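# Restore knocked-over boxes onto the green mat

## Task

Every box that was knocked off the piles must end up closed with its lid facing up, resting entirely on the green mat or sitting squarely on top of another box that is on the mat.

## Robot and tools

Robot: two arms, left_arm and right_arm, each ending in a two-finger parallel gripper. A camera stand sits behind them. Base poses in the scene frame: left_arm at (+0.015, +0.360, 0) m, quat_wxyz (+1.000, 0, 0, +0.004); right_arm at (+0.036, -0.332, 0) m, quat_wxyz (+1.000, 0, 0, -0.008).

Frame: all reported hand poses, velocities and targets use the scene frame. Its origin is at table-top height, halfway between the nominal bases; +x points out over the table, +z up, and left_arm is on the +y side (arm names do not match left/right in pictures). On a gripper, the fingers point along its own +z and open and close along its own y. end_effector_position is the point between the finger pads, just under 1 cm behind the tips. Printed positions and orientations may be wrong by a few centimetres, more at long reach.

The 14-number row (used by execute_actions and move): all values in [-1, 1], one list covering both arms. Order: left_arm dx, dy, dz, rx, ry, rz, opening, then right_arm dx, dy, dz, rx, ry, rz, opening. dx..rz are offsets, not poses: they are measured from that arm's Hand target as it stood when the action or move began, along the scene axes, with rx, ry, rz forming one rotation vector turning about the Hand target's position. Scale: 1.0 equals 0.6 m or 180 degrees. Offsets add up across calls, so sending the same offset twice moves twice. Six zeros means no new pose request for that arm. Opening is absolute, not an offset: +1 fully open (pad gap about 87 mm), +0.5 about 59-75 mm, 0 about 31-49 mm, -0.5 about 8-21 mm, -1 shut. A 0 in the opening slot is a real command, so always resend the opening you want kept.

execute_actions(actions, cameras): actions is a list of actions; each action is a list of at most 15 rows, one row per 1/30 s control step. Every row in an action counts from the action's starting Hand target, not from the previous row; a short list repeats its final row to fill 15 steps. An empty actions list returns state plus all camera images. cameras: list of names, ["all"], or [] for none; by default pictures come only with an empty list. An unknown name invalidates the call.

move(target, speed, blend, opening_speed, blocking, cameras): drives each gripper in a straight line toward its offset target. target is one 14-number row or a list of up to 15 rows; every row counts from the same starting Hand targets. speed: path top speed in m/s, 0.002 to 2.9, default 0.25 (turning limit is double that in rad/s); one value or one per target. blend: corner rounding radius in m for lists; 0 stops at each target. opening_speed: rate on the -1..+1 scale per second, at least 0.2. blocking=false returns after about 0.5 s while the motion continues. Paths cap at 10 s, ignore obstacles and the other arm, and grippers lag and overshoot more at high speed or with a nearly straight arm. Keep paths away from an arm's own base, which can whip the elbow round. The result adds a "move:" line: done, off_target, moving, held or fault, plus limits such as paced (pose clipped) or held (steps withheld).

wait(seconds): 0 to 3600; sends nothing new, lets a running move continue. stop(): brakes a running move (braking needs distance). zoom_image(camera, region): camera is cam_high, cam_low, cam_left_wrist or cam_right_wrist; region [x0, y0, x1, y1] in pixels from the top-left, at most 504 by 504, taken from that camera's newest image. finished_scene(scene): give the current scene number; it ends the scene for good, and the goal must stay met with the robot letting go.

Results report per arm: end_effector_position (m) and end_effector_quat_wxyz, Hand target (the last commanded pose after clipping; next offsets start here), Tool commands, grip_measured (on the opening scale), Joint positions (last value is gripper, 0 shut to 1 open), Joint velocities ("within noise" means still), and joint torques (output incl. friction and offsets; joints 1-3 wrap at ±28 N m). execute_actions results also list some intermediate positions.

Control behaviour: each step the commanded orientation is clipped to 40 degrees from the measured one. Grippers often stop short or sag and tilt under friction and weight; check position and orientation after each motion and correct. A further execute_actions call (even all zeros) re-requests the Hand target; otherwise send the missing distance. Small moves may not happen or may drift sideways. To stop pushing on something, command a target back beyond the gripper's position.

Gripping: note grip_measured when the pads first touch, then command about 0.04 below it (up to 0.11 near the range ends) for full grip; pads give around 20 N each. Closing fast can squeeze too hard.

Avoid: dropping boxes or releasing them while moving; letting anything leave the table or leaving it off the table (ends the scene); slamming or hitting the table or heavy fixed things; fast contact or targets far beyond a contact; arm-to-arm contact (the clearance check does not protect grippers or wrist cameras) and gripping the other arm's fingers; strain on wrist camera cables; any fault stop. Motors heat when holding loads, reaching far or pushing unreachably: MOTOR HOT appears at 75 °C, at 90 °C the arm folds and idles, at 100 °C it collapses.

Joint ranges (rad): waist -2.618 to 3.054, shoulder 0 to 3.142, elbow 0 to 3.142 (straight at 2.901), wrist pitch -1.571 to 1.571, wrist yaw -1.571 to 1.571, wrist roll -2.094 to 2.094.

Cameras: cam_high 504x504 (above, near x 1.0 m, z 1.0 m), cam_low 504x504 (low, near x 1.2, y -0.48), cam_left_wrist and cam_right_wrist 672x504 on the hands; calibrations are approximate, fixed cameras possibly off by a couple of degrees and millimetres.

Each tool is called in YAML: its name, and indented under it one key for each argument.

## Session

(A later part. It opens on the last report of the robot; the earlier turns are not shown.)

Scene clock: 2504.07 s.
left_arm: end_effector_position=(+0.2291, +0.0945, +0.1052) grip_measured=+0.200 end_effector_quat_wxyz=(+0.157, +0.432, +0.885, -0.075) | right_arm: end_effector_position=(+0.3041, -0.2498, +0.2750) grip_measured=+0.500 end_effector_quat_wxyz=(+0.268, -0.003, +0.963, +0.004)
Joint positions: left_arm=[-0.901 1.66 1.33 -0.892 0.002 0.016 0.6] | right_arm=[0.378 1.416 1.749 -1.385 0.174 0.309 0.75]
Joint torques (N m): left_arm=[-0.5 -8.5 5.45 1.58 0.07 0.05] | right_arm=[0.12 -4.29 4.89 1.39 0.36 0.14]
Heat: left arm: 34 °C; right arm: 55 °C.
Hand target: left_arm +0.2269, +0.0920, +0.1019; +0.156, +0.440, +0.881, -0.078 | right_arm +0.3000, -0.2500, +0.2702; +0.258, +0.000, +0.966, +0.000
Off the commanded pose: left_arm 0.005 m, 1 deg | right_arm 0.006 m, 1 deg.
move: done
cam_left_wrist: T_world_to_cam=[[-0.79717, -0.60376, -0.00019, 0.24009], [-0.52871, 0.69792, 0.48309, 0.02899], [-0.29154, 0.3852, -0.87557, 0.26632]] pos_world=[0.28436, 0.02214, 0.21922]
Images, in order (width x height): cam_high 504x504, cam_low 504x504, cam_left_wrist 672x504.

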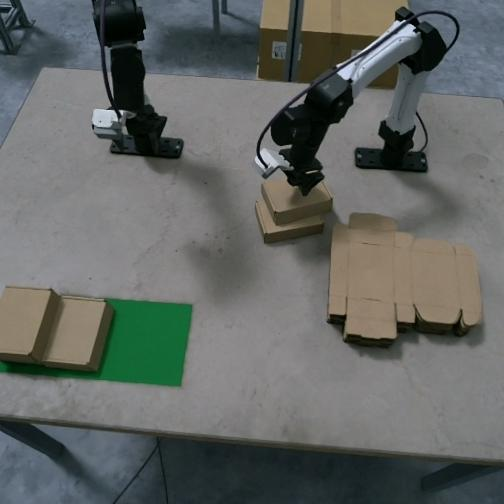

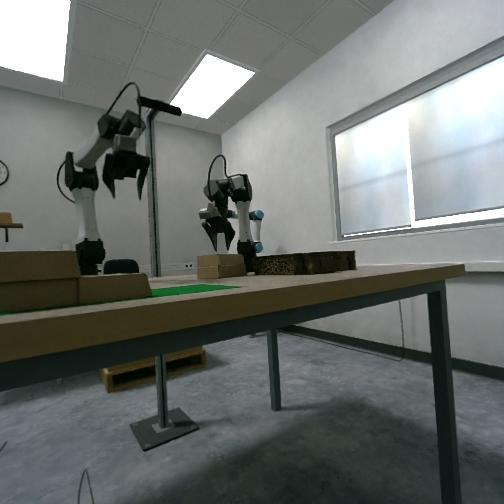

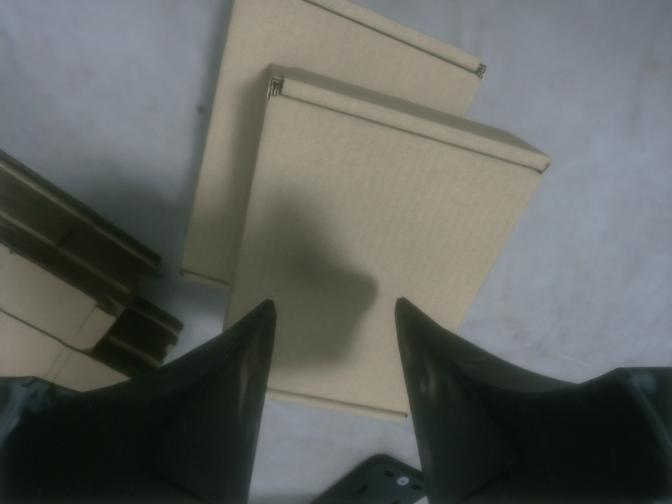

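move:
  target: [0,0,-0.045,0,0,0,0.2,0,0,0,0,0,0,0.5]
  speed: 0.04
  cameras: ["cam_left_wrist"]

Scene clock: 2510.07 s.
left_arm: end_effector_position=(+0.2326, +0.0899, +0.0884) grip_measured=+0.200 end_effector_quat_wxyz=(+0.171, +0.431, +0.882, -0.082) | right_arm: end_effector_position=(+0.3041, -0.2498, +0.2750) grip_measured=+0.500 end_effector_quat_wxyz=(+0.268, -0.003, +0.963, +0.004)
Joint positions: left_arm=[-0.901 1.66 1.257 -0.786 0.002 0.016 0.6] | right_arm=[0.378 1.416 1.749 -1.385 0.174 0.309 0.75]
Joint torques (N m): left_arm=[-0.53 -6.95 3.92 1.67 0.03 0.07] | right_arm=[0.32 -4.16 5.03 1.44 0.31 0.12]
Heat: left arm: 34 °C; right arm: 54 °C.
Hand target: left_arm +0.2268, +0.0920, +0.0749; +0.156, +0.439, +0.881, -0.078 | right_arm +0.3000, -0.2500, +0.2702; +0.258, +0.000, +0.966, +0.000
Off the commanded pose: left_arm 0.015 m, 2 deg | right_arm 0.006 m, 1 deg.
move: off_target (left_arm)
cam_left_wrist: T_world_to_cam=[[-0.7973, -0.60358, -0.00048, 0.24024], [-0.53783, 0.71009, 0.45443, 0.04567], [-0.27394, 0.36258, -0.89078, 0.25361]] pos_world=[0.28558, 0.02061, 0.20527]

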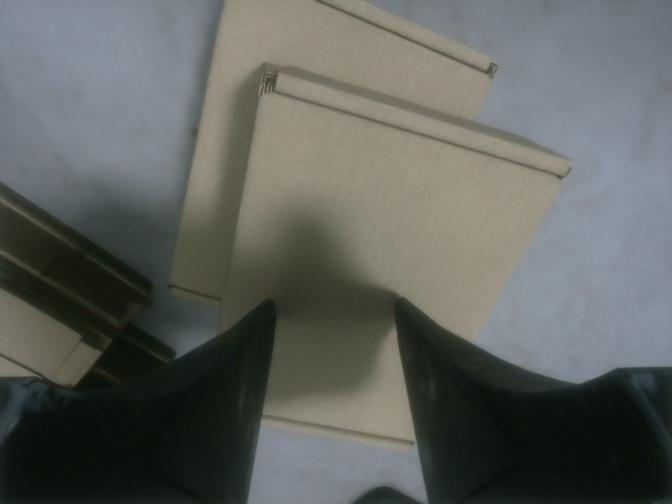

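move:
  target: [0.065,-0.02,0,0,0,-0.055,0.2,0,0,0,0,0,0,0.5]
  speed: 0.05
  cameras: ["cam_high","cam_left_wrist"]

zoom_image:
  camera: "cam_high"
  region: [225, 140, 375, 260]

Scene clock: 2515.30 s.
left_arm: end_effector_position=(+0.2638, +0.0746, +0.0893) grip_measured=+0.200 end_effector_quat_wxyz=(+0.171, +0.510, +0.837, -0.102) | right_arm: end_effector_position=(+0.3041, -0.2498, +0.2750) grip_measured=+0.500 end_effector_quat_wxyz=(+0.268, -0.003, +0.963, +0.004)
Joint positions: left_arm=[-0.843 1.767 1.38 -0.794 0.097 0.242 0.6] | right_arm=[0.378 1.416 1.749 -1.385 0.174 0.309 0.75]
Joint torques (N m): left_arm=[0.98 -6 7.13 1.33 0.08 0.16] | right_arm=[0.34 -4.18 5.03 1.44 0.31 0.11]
Heat: left arm: 34 °C; right arm: 52 °C.
Hand target: left_arm +0.2659, +0.0800, +0.0749; +0.148, +0.514, +0.840, -0.091 | right_arm +0.3000, -0.2500, +0.2702; +0.258, +0.000, +0.966, +0.000
Off the commanded pose: left_arm 0.016 m, 3 deg | right_arm 0.006 m, 1 deg.
move: off_target (left_arm)
cam_left_wrist: T_world_to_cam=[[-0.89558, -0.4449, -0.00124, 0.27003], [-0.40061, 0.80521, 0.4372, 0.0312], [-0.19351, 0.39204, -0.89936, 0.2459]] pos_world=[0.30191, -0.00139, 0.20785]

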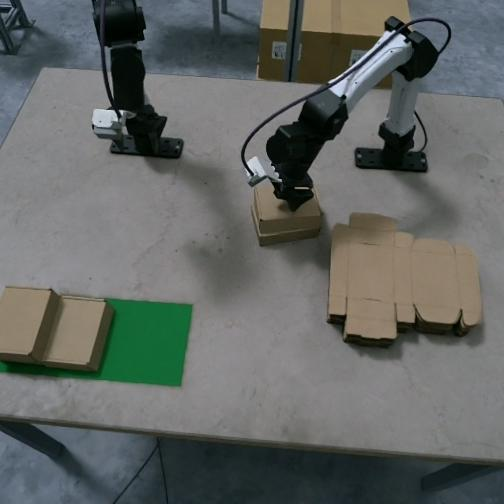

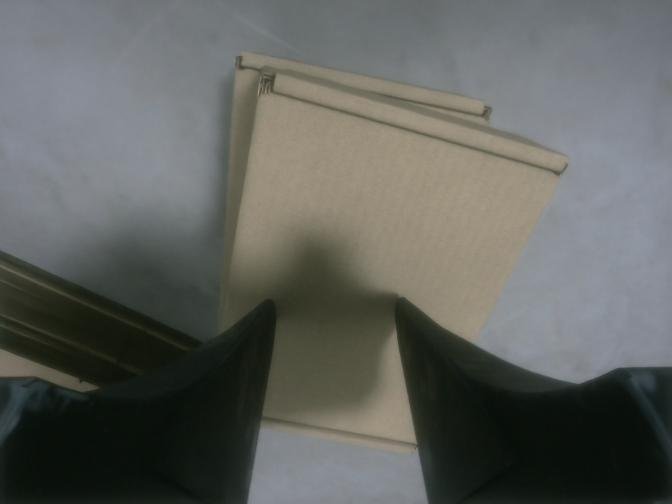

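Scaled by 3.360 from the camera's image (finer frame: 720x720).

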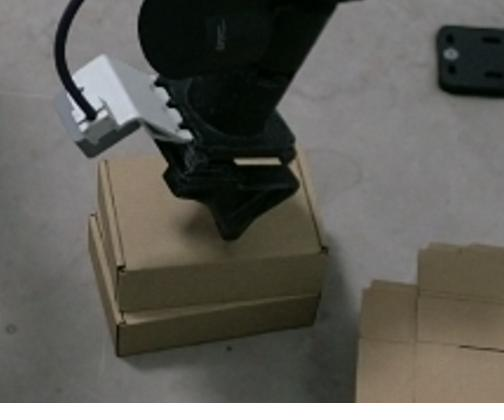

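move:
  target: [0.02,-0.012,0,0,0,0.03,0.2,0,0,0,0,0,0,0.5]
  speed: 0.05
  cameras: ["cam_high","cam_left_wrist"]

zoom_image:
  camera: "cam_high"
  region: [225, 140, 375, 260]

Scene clock: 2523.77 s.
left_arm: end_effector_position=(+0.2738, +0.0670, +0.0895) grip_measured=+0.200 end_effector_quat_wxyz=(+0.171, +0.481, +0.854, -0.100) | right_arm: end_effector_position=(+0.3041, -0.2498, +0.2750) grip_measured=+0.500 end_effector_quat_wxyz=(+0.268, -0.003, +0.963, +0.004)
Joint positions: left_arm=[-0.838 1.814 1.438 -0.804 0.082 0.181 0.6] | right_arm=[0.378 1.416 1.749 -1.385 0.174 0.309 0.75]
Joint torques (N m): left_arm=[0.98 -6.39 7.32 1.38 -0.21 -0.04] | right_arm=[0.09 -4.07 4.89 1.4 0.33 0.11]
Heat: left arm: 34 °C; right arm: 50 °C.
Hand target: left_arm +0.2778, +0.0728, +0.0749; +0.152, +0.474, +0.863, -0.084 | right_arm +0.3000, -0.2500, +0.2702; +0.258, +0.000, +0.966, +0.000
Off the commanded pose: left_arm 0.016 m, 3 deg | right_arm 0.006 m, 1 deg.
move: off_target (left_arm)
cam_left_wrist: T_world_to_cam=[[-0.86358, -0.50414, 0.00849, 0.26984], [-0.44984, 0.77796, 0.43866, 0.05634], [-0.22775, 0.37499, -0.89862, 0.26134]] pos_world=[0.31789, -0.00579, 0.20784]

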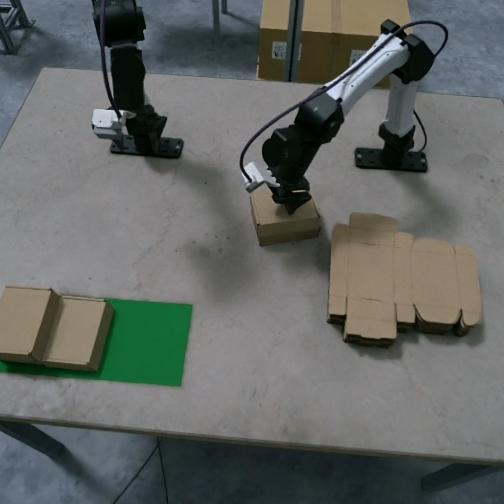

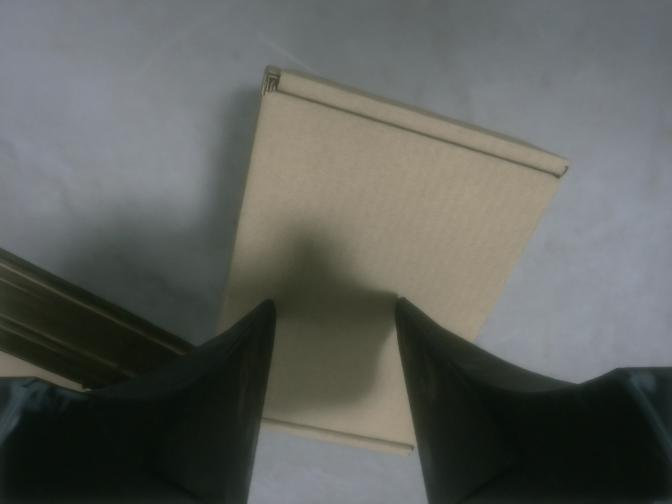

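Scaled by 3.360 from the camera's image (finer frame: 720x720).

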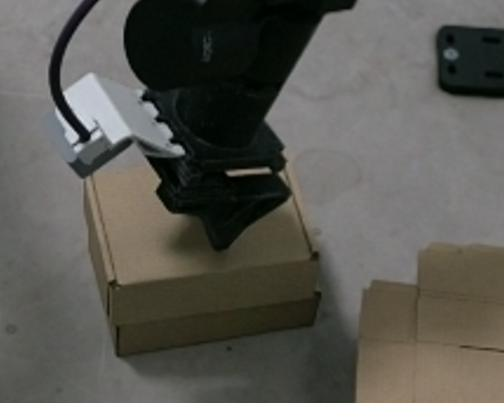

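move:
  target:
    - [0,0,0.183,0,0,0,0.2,0,0,0,0,0,0,0.5]
    - [-0.0797,0.212,0.183,-0.0764,-0.0339,-0.0963,0.5,0,0,0,0,0,0,0.5]
    - [-0.0797,0.212,-0.0415,-0.0764,-0.0339,-0.0963,0.5,0,0,0,0,0,0,0.5]
  speed: [0.12,0.2,0.15]
  cameras: ["cam_high","cam_left_wrist","cam_low"]

zoom_image:
  camera: "cam_high"
  region: [225, 140, 375, 260]

Scene clock: 2547.33 s.
left_arm: end_effector_position=(+0.2294, +0.1990, +0.0553) grip_measured=+0.500 end_effector_quat_wxyz=(+0.242, +0.581, +0.756, -0.181) | right_arm: end_effector_position=(+0.3041, -0.2498, +0.2750) grip_measured=+0.500 end_effector_quat_wxyz=(+0.268, -0.003, +0.963, +0.004)
Joint positions: left_arm=[-0.467 1.29 0.738 -0.58 0.442 0.753 0.75] | right_arm=[0.378 1.416 1.749 -1.385 0.174 0.309 0.75]
Joint torques (N m): left_arm=[0.77 -3.28 5.53 1.77 0.32 0.05] | right_arm=[0.17 -4.25 5 1.47 0.35 0.11]
Heat: left arm: 35 °C; right arm: 47 °C.
Hand target: left_arm +0.2300, +0.2000, +0.0500; +0.239, +0.580, +0.757, -0.183 | right_arm +0.3000, -0.2500, +0.2702; +0.258, +0.000, +0.966, +0.000
Off the commanded pose: left_arm 0.005 m, 0 deg | right_arm 0.006 m, 1 deg.
move: done
cam_left_wrist: T_world_to_cam=[[-0.96957, -0.24465, -0.00843, 0.27196], [-0.23955, 0.9411, 0.23862, -0.12084], [-0.05044, 0.23338, -0.97108, 0.16264]] pos_world=[0.24294, 0.1423, 0.18906]
Images, in order (width x height): cam_high 504x504, cam_low 504x504, cam_left_wrist 672x504.

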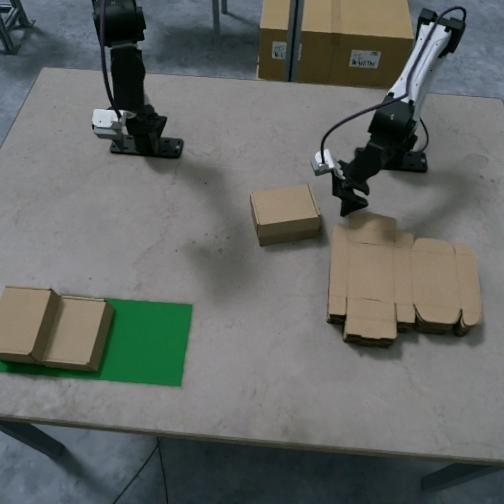

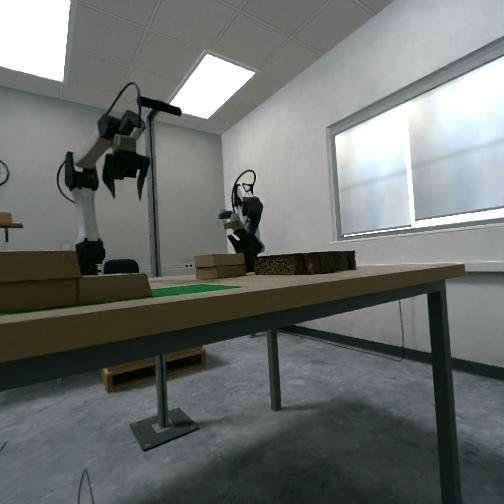

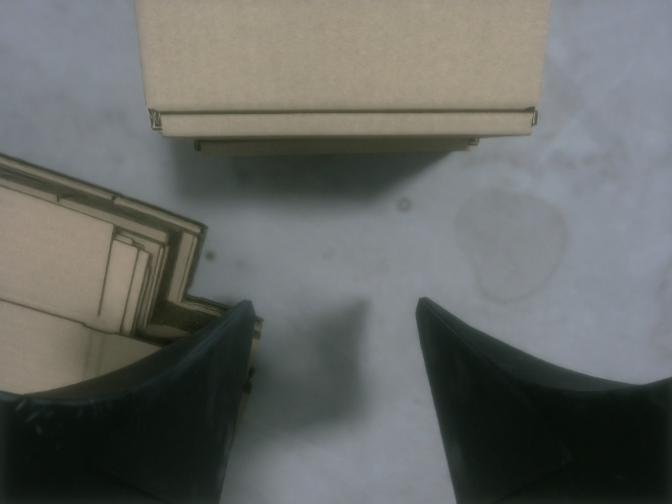

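Scaled by 3.360 from the camera's image (finer frame: 720x720).

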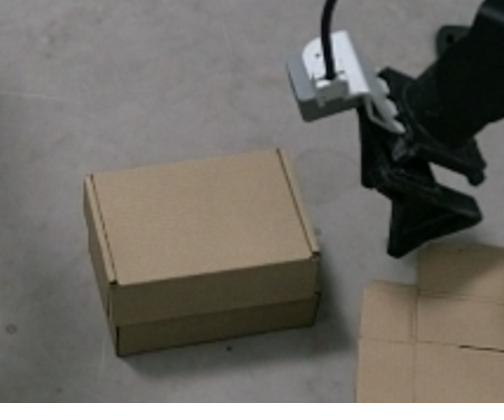

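move:
  target:
    - [0.005,-0.03,-0.03,0,0,0,0.5,0,0,0,0,0,0,0.5]
    - [0.02,-0.25,-0.03,0,0,-0.03,0.5,0,0,0,0,0,0,0.5]
  speed: [0.1,0.09]
  blend: [0.01,0]
  cameras: ["cam_high","cam_left_wrist"]

Scene clock: 2556.67 s.
left_arm: end_effector_position=(+0.2365, +0.0577, +0.0310) grip_measured=+0.500 end_effector_quat_wxyz=(+0.223, +0.616, +0.730, -0.196) | right_arm: end_effector_position=(+0.3041, -0.2498, +0.2750) grip_measured=+0.500 end_effector_quat_wxyz=(+0.268, -0.003, +0.963, +0.004)
Joint positions: left_arm=[-0.849 1.707 1.008 -0.35 0.317 0.476 0.75] | right_arm=[0.378 1.416 1.749 -1.385 0.174 0.309 0.75]
Joint torques (N m): left_arm=[-0.69 -7.01 8.39 1.87 0.05 -0.02] | right_arm=[0.35 -4.4 5.04 1.38 0.32 0.14]
Heat: left arm: 34 °C; right arm: 46 °C.
Hand target: left_arm +0.2420, +0.0500, +0.0320; +0.230, +0.615, +0.729, -0.194 | right_arm +0.3000, -0.2500, +0.2702; +0.258, +0.000, +0.966, +0.000
Off the commanded pose: left_arm 0.010 m, 1 deg | right_arm 0.006 m, 1 deg.
move: done
cam_left_wrist: T_world_to_cam=[[-0.98864, -0.14986, 0.01117, 0.24248], [-0.14244, 0.95819, 0.24814, -0.00468], [-0.04789, 0.24374, -0.96866, 0.17097]] pos_world=[0.24725, -0.00085, 0.16406]

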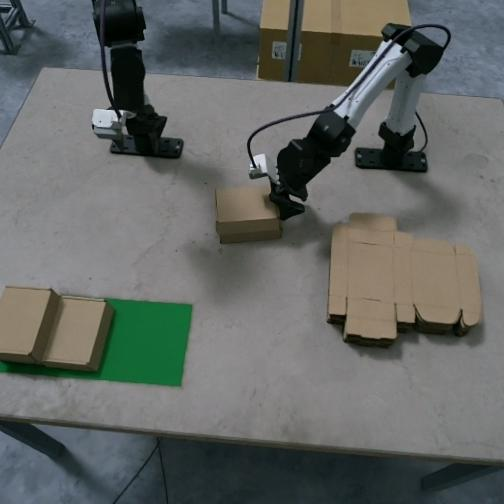

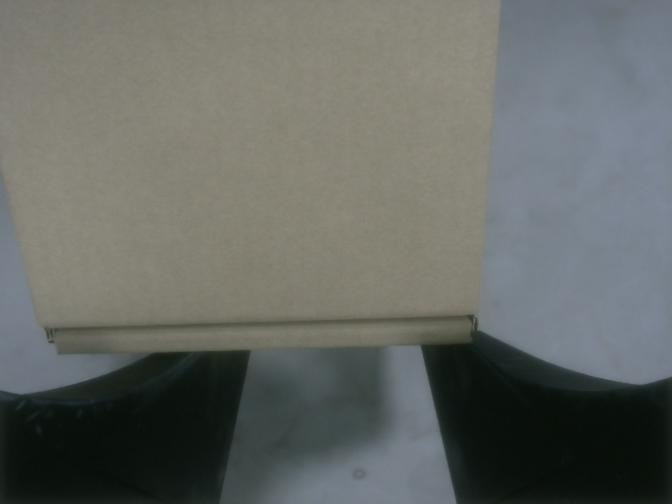

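move:
  target: [0.055,-0.3,0.004,0,0,-0.053,0.5,0,0,0,0,0,0,0.5]
  speed: 0.09
  cameras: ["cam_high","cam_left_wrist"]

Scene clock: 2562.23 s.
left_arm: end_effector_position=(+0.2771, -0.1259, +0.0432) grip_measured=+0.500 end_effector_quat_wxyz=(+0.221, +0.668, +0.678, -0.214) | right_arm: end_effector_position=(+0.3041, -0.2498, +0.2750) grip_measured=+0.500 end_effector_quat_wxyz=(+0.268, -0.003, +0.963, +0.004)
Joint positions: left_arm=[-1.021 2.332 1.965 -0.648 0.304 0.456 0.75] | right_arm=[0.378 1.416 1.749 -1.385 0.174 0.309 0.75]
Joint torques (N m): left_arm=[-0.95 -12.86 8.98 1.67 0.08 0.11] | right_arm=[-0.03 -4.3 5.05 1.43 0.31 0.22]
Heat: left arm: 35 °C; right arm: 45 °C.
Hand target: left_arm +0.2749, -0.1300, +0.0344; +0.213, +0.674, +0.675, -0.213 | right_arm +0.3000, -0.2500, +0.2702; +0.258, +0.000, +0.966, +0.000
Off the commanded pose: left_arm 0.010 m, 1 deg | right_arm 0.006 m, 1 deg.
move: done
cam_left_wrist: T_world_to_cam=[[-0.99999, -0.0015, -0.00468, 0.27752], [-0.00252, 0.97405, 0.22633, 0.13815], [0.00422, 0.22634, -0.97404, 0.21315]] pos_world=[0.27696, -0.18239, 0.17765]

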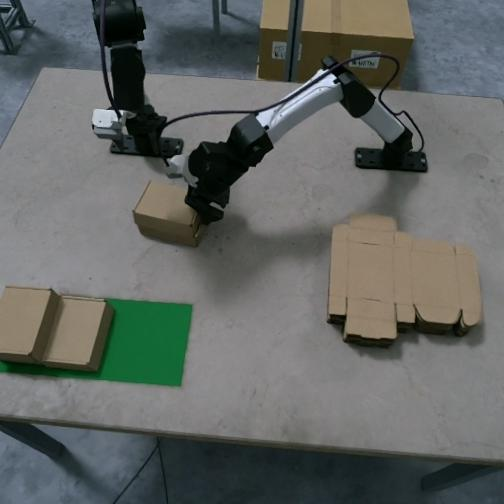

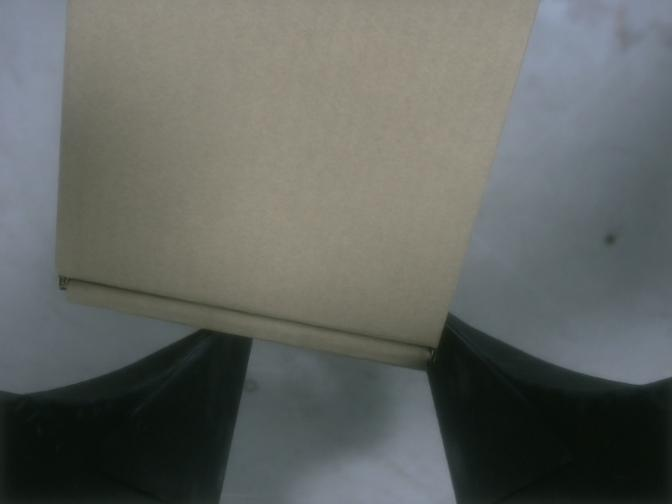

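zoom_image:
  camera: "cam_high"
  region: [110, 150, 260, 270]

Scaled by 3.360 from the camera's image (finer frame: 720x720).

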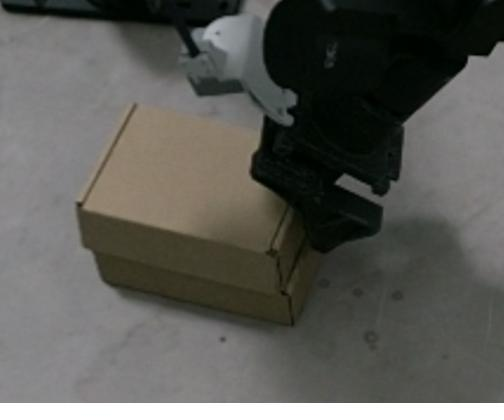

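move:
  target:
    - [0,0.1,0.03,0,0,0,0.5,0,0,0,0,0,0,0.5]
    - [0,0.25,0.28,0,0,0,0.5,0,0,0,0,0,0,0.5]
    - [-0.0917,0.633,0.393,0.0218,0.0218,0.4997,0.5,-0.15,0.0733,-0.117,0,-0.0278,0,0.5]
  speed: [0.15,0.2,0.25]
  blend: [0.02,0.04,0]
  cameras: ["cam_high","cam_right_wrist"]

zoom_image:
  camera: "cam_high"
  region: [110, 150, 260, 270]

Scene clock: 2594.57 s.
left_arm: end_effector_position=(+0.2203, +0.2451, +0.2611) grip_measured=+0.500 end_effector_quat_wxyz=(+0.247, +0.009, +0.969, +0.002) | right_arm: end_effector_position=(+0.2109, -0.2058, +0.2006) grip_measured=+0.500 end_effector_quat_wxyz=(+0.295, -0.006, +0.955, -0.003)
Joint positions: left_arm=[-0.64 1.312 1.633 -1.477 -0.286 -0.551 0.75] | right_arm=[0.872 1.106 1.219 -1.263 0.442 0.748 0.75]
Joint torques (N m): left_arm=[0.75 -5.23 7.53 1.42 -0.29 -0.08] | right_arm=[0.23 -2.91 5.45 1.37 0.45 0.23]
Heat: left arm: 40 °C; right arm: 43 °C.
Hand target: left_arm +0.2198, +0.2498, +0.2701; +0.259, -0.001, +0.966, +0.000 | right_arm +0.2100, -0.2060, +0.2001; +0.300, +0.000, +0.954, +0.000
Off the commanded pose: left_arm 0.010 m, 2 deg | right_arm 0.001 m, 1 deg.
move: done
cam_right_wrist: T_world_to_cam=[[0.01188, -0.99993, 0.00071, -0.20974], [-0.96165, -0.01123, 0.27404, 0.16475], [-0.27401, -0.00394, -0.96172, 0.39256]] pos_world=[0.26849, -0.20632, 0.33253]

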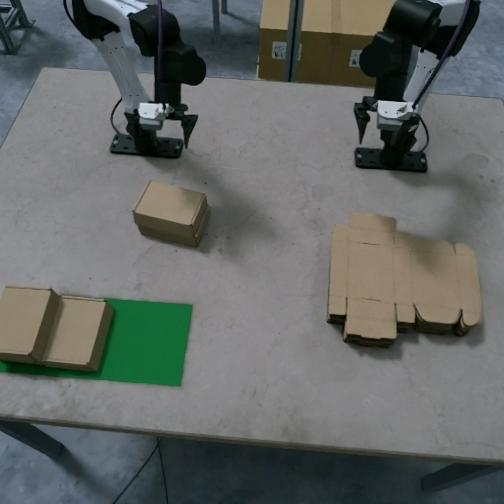

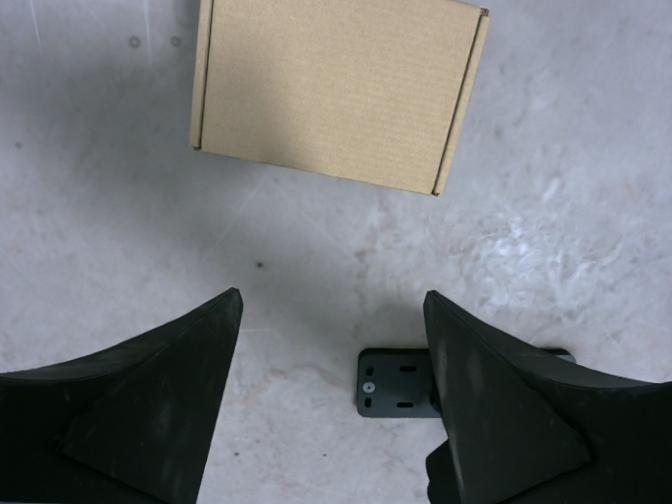

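Scaled by 3.360 from the camera's image (finer frame: 720x720).

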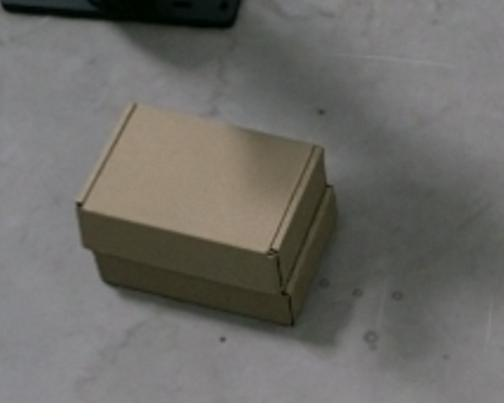

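move:
  target:
    - [0,0,0,0,0,0,0.5,0,0,-0.2585,0,0,0,0.5]
    - [0,0,0,0,0,0,0.5,0.3167,-0.01,-0.2585,0,0,0,0.5]
  speed: [0.15,0.08]
  cameras: ["cam_high","cam_right_wrist"]

zoom_image:
  camera: "cam_high"
  region: [100, 180, 250, 300]

Scene clock: 2607.47 s.
left_arm: end_effector_position=(+0.2203, +0.2451, +0.2611) grip_measured=+0.500 end_effector_quat_wxyz=(+0.247, +0.009, +0.969, +0.003) | right_arm: end_effector_position=(+0.3920, -0.2144, +0.0430) grip_measured=+0.500 end_effector_quat_wxyz=(+0.295, +0.004, +0.955, -0.005)
Joint positions: left_arm=[-0.64 1.312 1.633 -1.478 -0.287 -0.552 0.75] | right_arm=[0.405 1.667 1.009 -0.354 0.227 0.332 0.75]
Joint torques (N m): left_arm=[0.77 -5.41 7.42 1.38 -0.27 -0.1] | right_arm=[-0.88 -5.75 8.21 1.77 0.14 -0.16]
Heat: left arm: 38 °C; right arm: 43 °C.
Hand target: left_arm +0.2199, +0.2498, +0.2701; +0.259, -0.001, +0.966, +0.000 | right_arm +0.3999, -0.2121, +0.0448; +0.300, +0.000, +0.954, -0.001
Off the commanded pose: left_arm 0.010 m, 2 deg | right_arm 0.009 m, 1 deg.
move: done
cam_right_wrist: T_world_to_cam=[[-0.00806, -0.99997, -0.00164, -0.21256], [-0.96166, 0.0073, 0.27415, 0.38588], [-0.27413, 0.00379, -0.96168, 0.29227]] pos_world=[0.44949, -0.21648, 0.17493]

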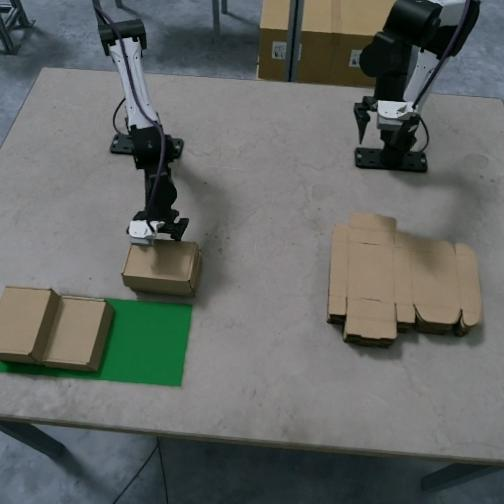

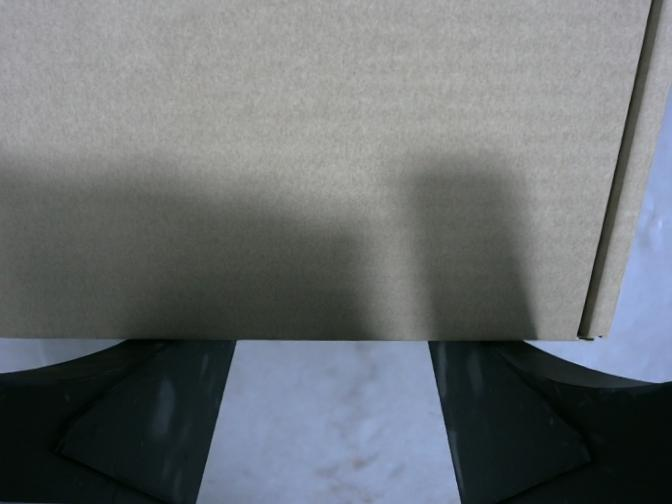

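Scaled by 3.360 from the camera's image (finer frame: 720x720).

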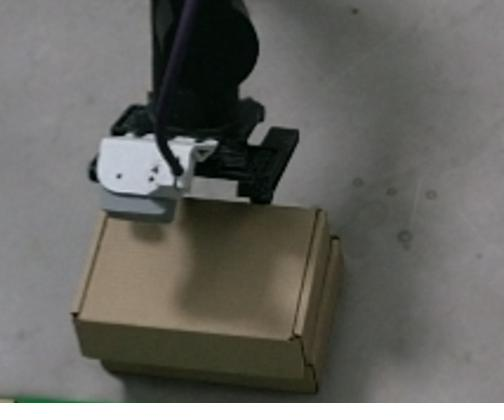

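move:
  target: [0,0,0,0,0,0,0.5,0.288,-0.02,0.016,0,0,0,0.5]
  speed: 0.08
  cameras: ["cam_high","cam_right_wrist"]

zoom_image:
  camera: "cam_high"
  region: [50, 260, 230, 404]

Scene clock: 2617.20 s.
left_arm: end_effector_position=(+0.2203, +0.2451, +0.2611) grip_measured=+0.500 end_effector_quat_wxyz=(+0.247, +0.009, +0.969, +0.003) | right_arm: end_effector_position=(+0.5698, -0.2228, +0.0612) grip_measured=+0.500 end_effector_quat_wxyz=(+0.307, +0.005, +0.952, -0.001)
Joint positions: left_arm=[-0.64 1.312 1.633 -1.478 -0.287 -0.552 0.75] | right_arm=[0.248 2.248 1.886 -0.598 0.139 0.199 0.75]
Joint torques (N m): left_arm=[0.42 -5.31 7.34 1.43 -0.29 -0.05] | right_arm=[-0.77 -9.89 9.02 1.6 0.13 -0.1]
Heat: left arm: 37 °C; right arm: 43 °C.
Hand target: left_arm +0.2199, +0.2498, +0.2701; +0.259, -0.001, +0.966, +0.000 | right_arm +0.5727, -0.2239, +0.0545; +0.300, +0.000, +0.954, +0.000
Off the commanded pose: left_arm 0.010 m, 2 deg | right_arm 0.008 m, 1 deg.
move: done
cam_right_wrist: T_world_to_cam=[[-0.0073, -0.99992, -0.01051, -0.21935], [-0.96808, 0.00443, 0.25058, 0.55648], [-0.25051, 0.012, -0.96804, 0.34733]] pos_world=[0.62413, -0.22597, 0.19448]

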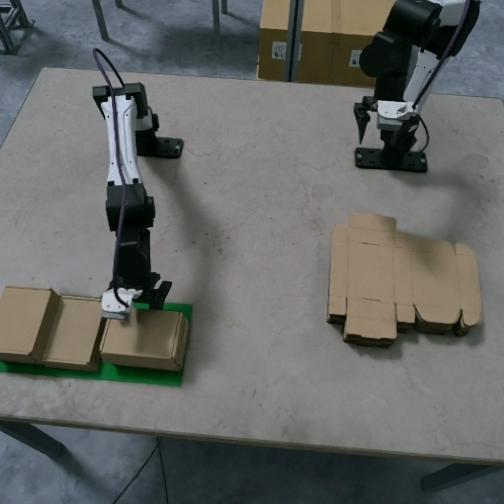

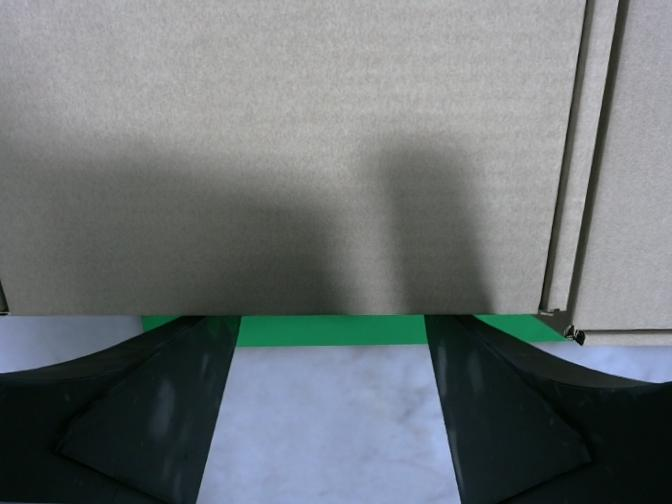

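Scaled by 2.800 from the camera's image (finer frame: 720x720).

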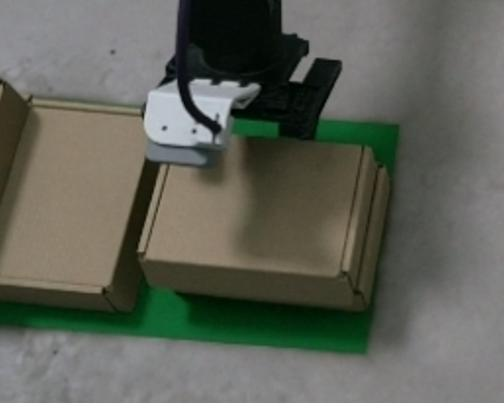

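move:
  target:
    - [0,0,0,0,0,0,0.5,-0.06,0,0,0,0,0,0.5]
    - [0,0,0,0,0,0,0.5,-0.2,0.05,0.3,0,0,0,0.5]
  speed: 0.2
  blend: [0.015,0]
  cameras: ["cam_high","cam_low","cam_right_wrist"]

zoom_image:
  camera: "cam_high"
  region: [80, 280, 205, 380]

Scene clock: 2624.93 s.
left_arm: end_effector_position=(+0.2203, +0.2451, +0.2611) grip_measured=+0.500 end_effector_quat_wxyz=(+0.247, +0.009, +0.969, +0.003) | right_arm: end_effector_position=(+0.4542, -0.1943, +0.2246) grip_measured=+0.500 end_effector_quat_wxyz=(+0.291, -0.007, +0.957, -0.003)
Joint positions: left_arm=[-0.64 1.312 1.633 -1.478 -0.287 -0.552 0.75] | right_arm=[0.388 1.911 2.052 -1.154 0.205 0.298 0.75]
Joint torques (N m): left_arm=[0.59 -5.39 7.42 1.35 -0.29 -0.08] | right_arm=[-0.06 -9.88 8.21 1.47 0.26 0.14]
Heat: left arm: 36 °C; right arm: 45 °C.
Hand target: left_arm +0.2199, +0.2498, +0.2701; +0.259, -0.001, +0.966, +0.000 | right_arm +0.4527, -0.1939, +0.2345; +0.300, +0.000, +0.954, +0.000
Off the commanded pose: left_arm 0.010 m, 2 deg | right_arm 0.010 m, 1 deg.
move: done
cam_right_wrist: T_world_to_cam=[[0.01488, -0.99989, 0.00086, -0.20255], [-0.95924, -0.01403, 0.28225, 0.38874], [-0.28221, -0.00503, -0.95934, 0.48534]] pos_world=[0.51288, -0.19463, 0.35605]

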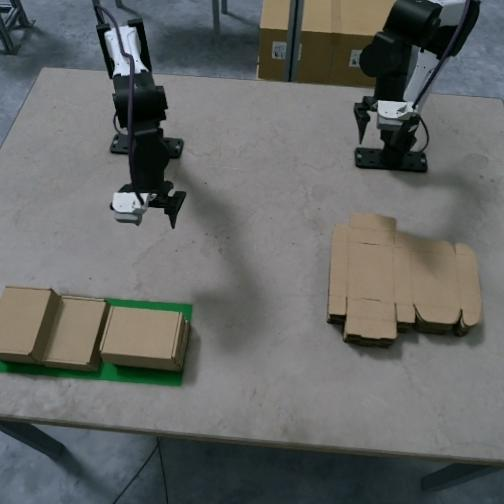

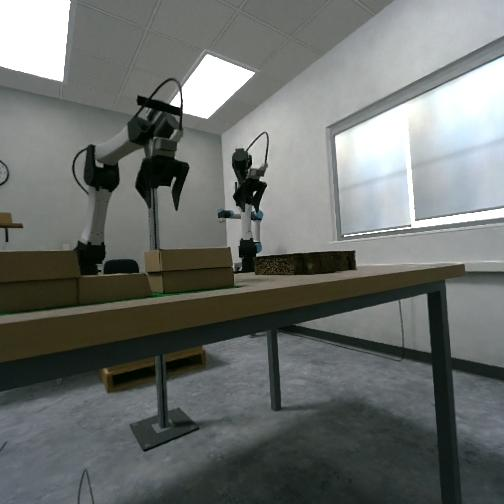

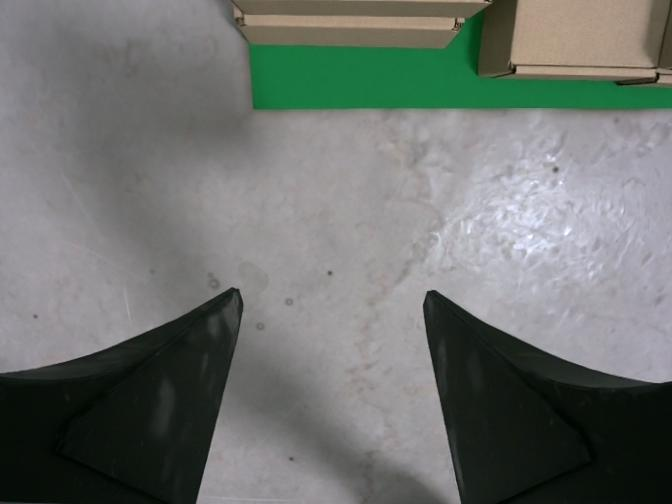

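Scaled by 4.032 from the camera's image (finer frame: 720x720).

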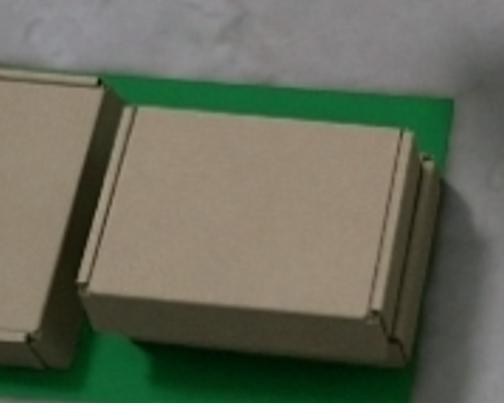

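move:
  target:
    - [0,0,0,0,0,0,0.5,0.012,0.2565,-0.141,-0.1401,0.0152,0.0483,-1]
    - [0,0,0,0,0,0,0.5,0.179,0.223,-0.291,-0.1401,0.0152,0.0483,-1]
    - [0,0,0,0,0,0,0.5,0.254,0.1815,-0.311,-0.1401,0.0152,0.0483,-1]
  speed: [0.2,0.15,0.1]
  blend: [0.02,0.02,0]
  cameras: ["cam_high","cam_right_wrist"]

zoom_image:
  camera: "cam_high"
  region: [80, 270, 230, 390]

Scene clock: 2665.47 s.
left_arm: end_effector_position=(+0.2203, +0.2451, +0.2611) grip_measured=+0.500 end_effector_quat_wxyz=(+0.247, +0.009, +0.969, +0.003) | right_arm: end_effector_position=(+0.6025, -0.0884, +0.0571) grip_measured=-0.999 end_effector_quat_wxyz=(+0.357, -0.147, +0.909, -0.157)
Joint positions: left_arm=[-0.64 1.312 1.633 -1.478 -0.287 -0.552 0.75] | right_arm=[0.567 2.816 2.844 -0.978 0.543 0.052 0]
Joint torques (N m): left_arm=[0.79 -5.37 7.53 1.4 -0.28 -0.01] | right_arm=[-0.4 -12.57 8.51 1.78 0.25 -0.12]
Heat: left arm: 34 °C; right arm: 48 °C.
Hand target: left_arm +0.2199, +0.2498, +0.2701; +0.259, -0.001, +0.966, +0.000 | right_arm +0.6051, -0.0851, +0.0478; +0.269, -0.137, +0.935, -0.186
Off the commanded pose: left_arm 0.010 m, 2 deg | right_arm 0.010 m, 11 deg.
elbow stopped short (right arm): the move would have taken joint 3 (elbow) straighter than the controller allows.
move: off_target (right_arm)
cam_right_wrist: T_world_to_cam=[[0.15961, -0.91013, 0.38235, -0.19982], [-0.98236, -0.10823, 0.15247, 0.59275], [-0.09739, -0.39994, -0.91135, 0.21805]] pos_world=[0.63543, -0.0305, 0.18474]

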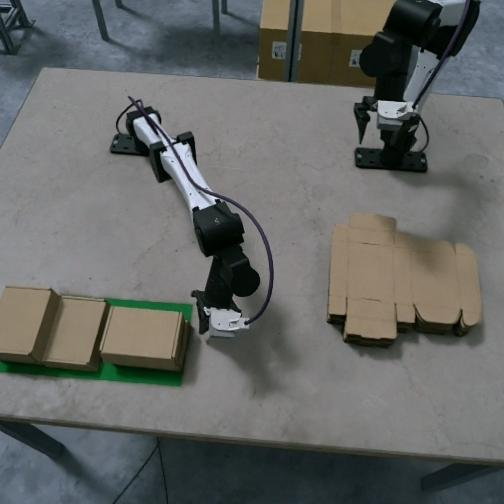

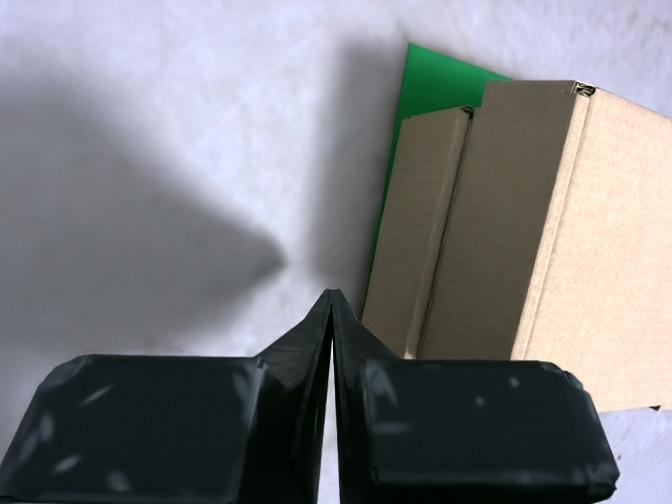

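Scaled by 3.360 from the camera's image (finer frame: 720x720).

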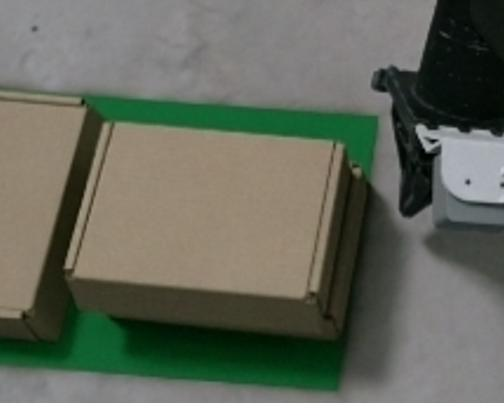

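move:
  target: [0,0,0,0,0,0,0.5,0.038,-0.03,-0.005,0.0128,-0.0596,0.0565,-1]
  speed: 0.08
  cameras: ["cam_right_wrist"]

Scene clock: 2677.73 s.
left_arm: end_effector_position=(+0.2203, +0.2451, +0.2611) grip_measured=+0.500 end_effector_quat_wxyz=(+0.247, +0.009, +0.969, +0.003) | right_arm: end_effector_position=(+0.6271, -0.1039, +0.0306) grip_measured=-1.000 end_effector_quat_wxyz=(+0.363, -0.193, +0.897, -0.163)
Joint positions: left_arm=[-0.64 1.312 1.633 -1.478 -0.287 -0.552 0.75] | right_arm=[0.523 2.787 2.656 -0.761 0.501 -0.097 0]
Joint torques (N m): left_arm=[0.69 -5.09 7.56 1.41 -0.28 -0.1] | right_arm=[-0.51 -17.88 5.5 1.81 0.17 -0.09]
Heat: left arm: 34 °C; right arm: 54 °C.
Hand target: left_arm +0.2199, +0.2498, +0.2701; +0.259, -0.001, +0.966, +0.000 | right_arm +0.6280, -0.1031, +0.0449; +0.373, -0.196, +0.894, -0.155
Off the commanded pose: left_arm 0.010 m, 2 deg | right_arm 0.014 m, 2 deg.
move: off_target (right_arm)
cam_right_wrist: T_world_to_cam=[[0.2322, -0.87455, 0.42574, -0.25094], [-0.97118, -0.18424, 0.15121, 0.60444], [-0.0538, -0.44858, -0.89212, 0.15709]] pos_world=[0.65373, -0.03763, 0.15558]

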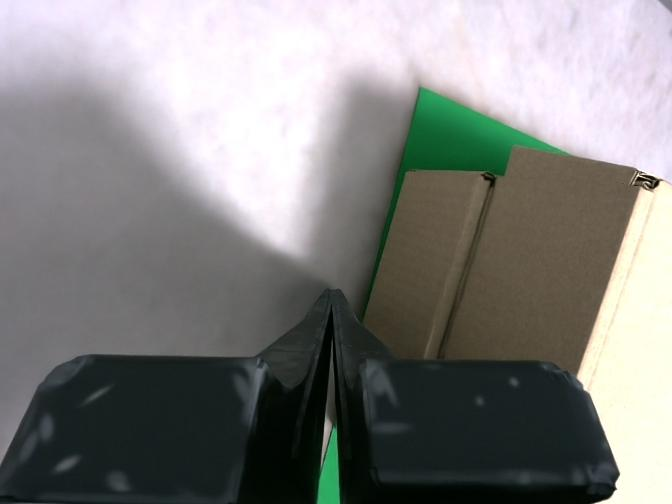

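move:
  target: [0,0,0,0,0,0,0.5,0.005,-0.07,0.004,0,0,0,-1]
  speed: 0.06
  cameras: ["cam_high","cam_right_wrist"]

zoom_image:
  camera: "cam_high"
  region: [80, 270, 230, 390]

Scene clock: 2681.83 s.
left_arm: end_effector_position=(+0.2203, +0.2451, +0.2611) grip_measured=+0.500 end_effector_quat_wxyz=(+0.247, +0.009, +0.969, +0.003) | right_arm: end_effector_position=(+0.6295, -0.1431, +0.0307) grip_measured=-1.000 end_effector_quat_wxyz=(+0.363, -0.195, +0.897, -0.161)
Joint positions: left_arm=[-0.64 1.312 1.633 -1.478 -0.287 -0.552 0.75] | right_arm=[0.457 2.619 2.326 -0.573 0.453 -0.156 0]
Joint torques (N m): left_arm=[0.51 -5.48 7.71 1.46 -0.36 -0.04] | right_arm=[-0.88 -17.72 5.9 1.88 0.21 -0.08]
Heat: left arm: 34 °C; right arm: 57 °C.
Hand target: left_arm +0.2199, +0.2498, +0.2701; +0.259, -0.001, +0.966, +0.000 | right_arm +0.6310, -0.1449, +0.0474; +0.374, -0.196, +0.893, -0.154
Off the commanded pose: left_arm 0.010 m, 2 deg | right_arm 0.017 m, 1 deg.
move: off_target (right_arm)
cam_right_wrist: T_world_to_cam=[[0.23717, -0.87463, 0.4228, -0.28883], [-0.96998, -0.18915, 0.15283, 0.59796], [-0.0537, -0.44636, -0.89324, 0.14]] pos_world=[0.65604, -0.07703, 0.15578]

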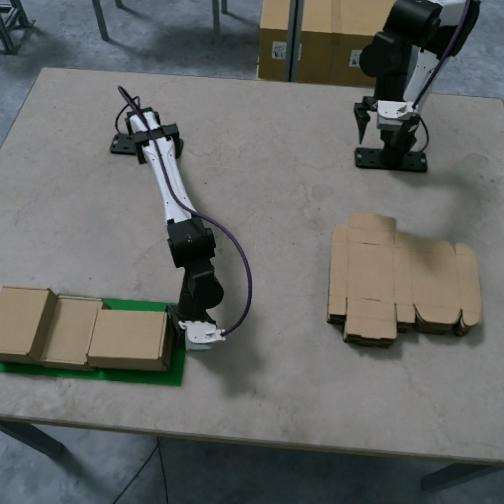

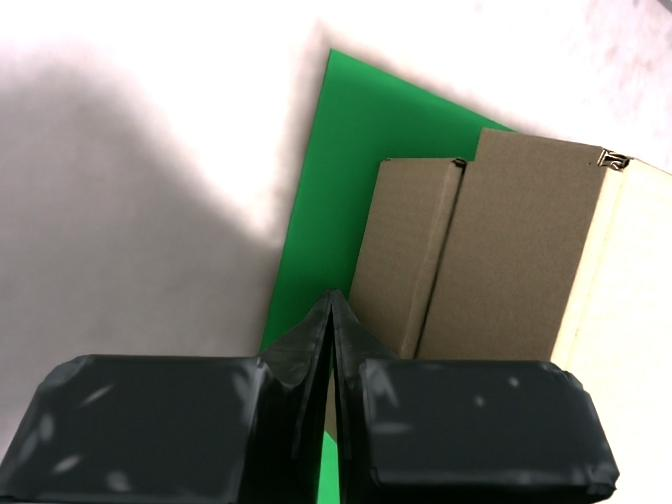

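Scaled by 3.360 from the camera's image (finer frame: 720x720).

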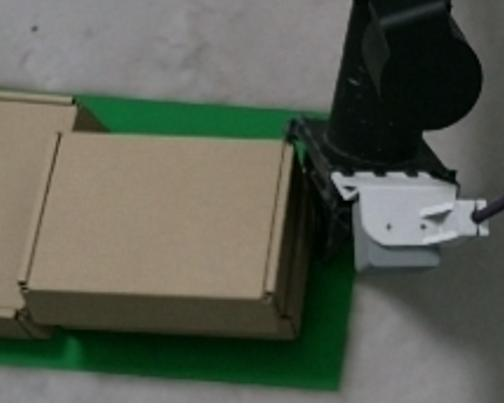

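move:
  target:
    - [0,0,0,0,0,0,0.5,0,0.06,0.01,0,0,0,-1]
    - [0,0,0,0,0,0,0.5,-0.11,0.125,0.1,0,0,0,-1]
    - [0,0,0,0,0,0,0.5,-0.218,-0.125,0.371,0.1332,0.056,-0.0904,-1]
  speed: [0.1,0.15,0.2]
  blend: [0.01,0.02,0]
  cameras: ["cam_high","cam_right_wrist","cam_low"]

zoom_image:
  camera: "cam_high"
  region: [80, 280, 205, 380]

Scene clock: 2692.80 s.
left_arm: end_effector_position=(+0.2203, +0.2451, +0.2611) grip_measured=+0.500 end_effector_quat_wxyz=(+0.247, +0.009, +0.969, +0.003) | right_arm: end_effector_position=(+0.4996, -0.2233, +0.2762) grip_measured=-1.000 end_effector_quat_wxyz=(+0.321, -0.004, +0.947, -0.002)
Joint positions: left_arm=[-0.64 1.312 1.633 -1.478 -0.287 -0.552 0.75] | right_arm=[0.29 2.268 2.849 -1.516 0.166 0.211 0]
Joint torques (N m): left_arm=[0.7 -5.42 7.64 1.37 -0.3 -0.04] | right_arm=[-0.2 -8.75 6.61 1.62 0.06 0.12]
Heat: left arm: 34 °C; right arm: 63 °C.
Hand target: left_arm +0.2199, +0.2498, +0.2701; +0.259, -0.001, +0.966, +0.000 | right_arm +0.5002, -0.2200, +0.2699; +0.301, +0.000, +0.954, +0.000
Off the commanded pose: left_arm 0.010 m, 2 deg | right_arm 0.007 m, 2 deg.
elbow stopped short (right arm): the move would have taken joint 3 (elbow) straighter than the controller allows.
move: done
cam_right_wrist: T_world_to_cam=[[0.00878, -0.99996, -0.00205, -0.22849], [-0.97506, -0.00901, 0.22175, 0.44307], [-0.22176, 0.00005, -0.9751, 0.52286]] pos_world=[0.54998, -0.22451, 0.41112]
Images, in order (width x height): cam_high 504x504, cam_low 504x504, cam_right_wrist 672x504.

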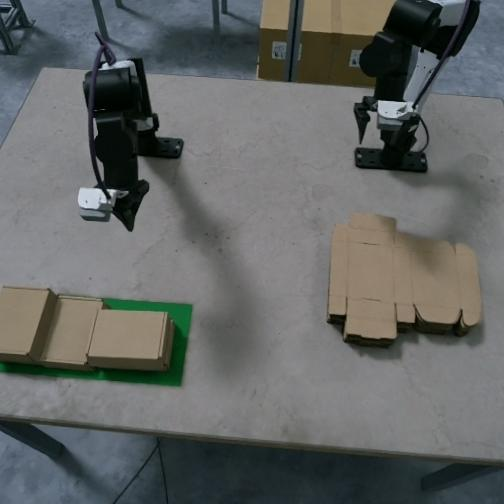

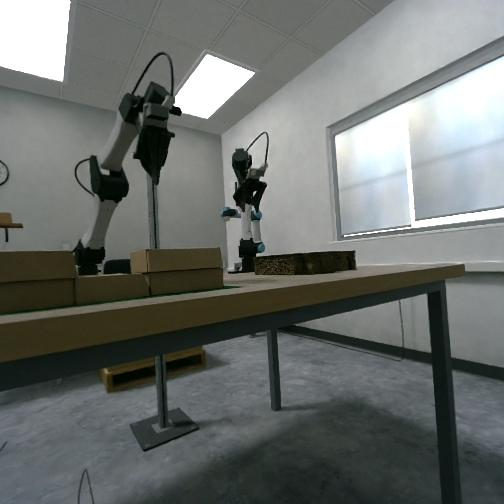

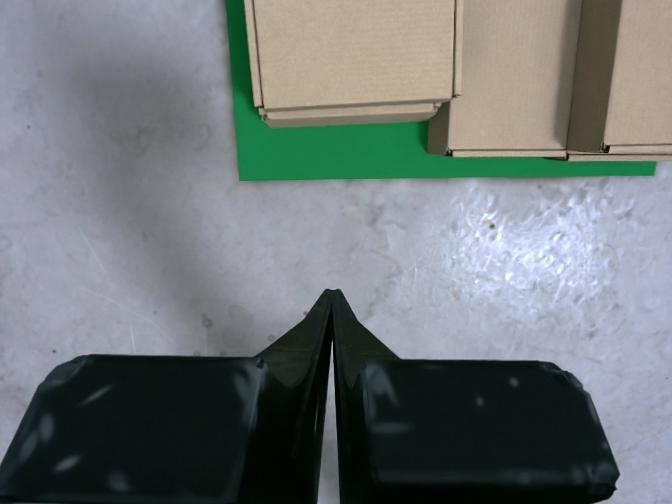

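Scaled by 4.032 from the camera's image (finer frame: 720x720).

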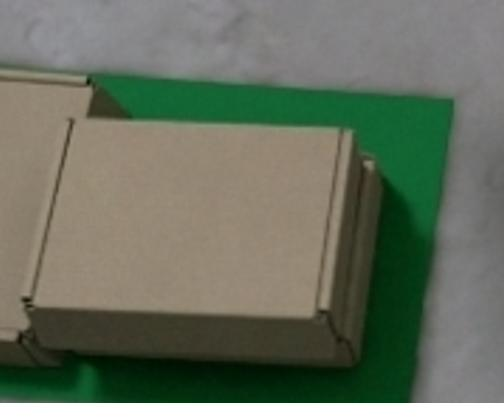

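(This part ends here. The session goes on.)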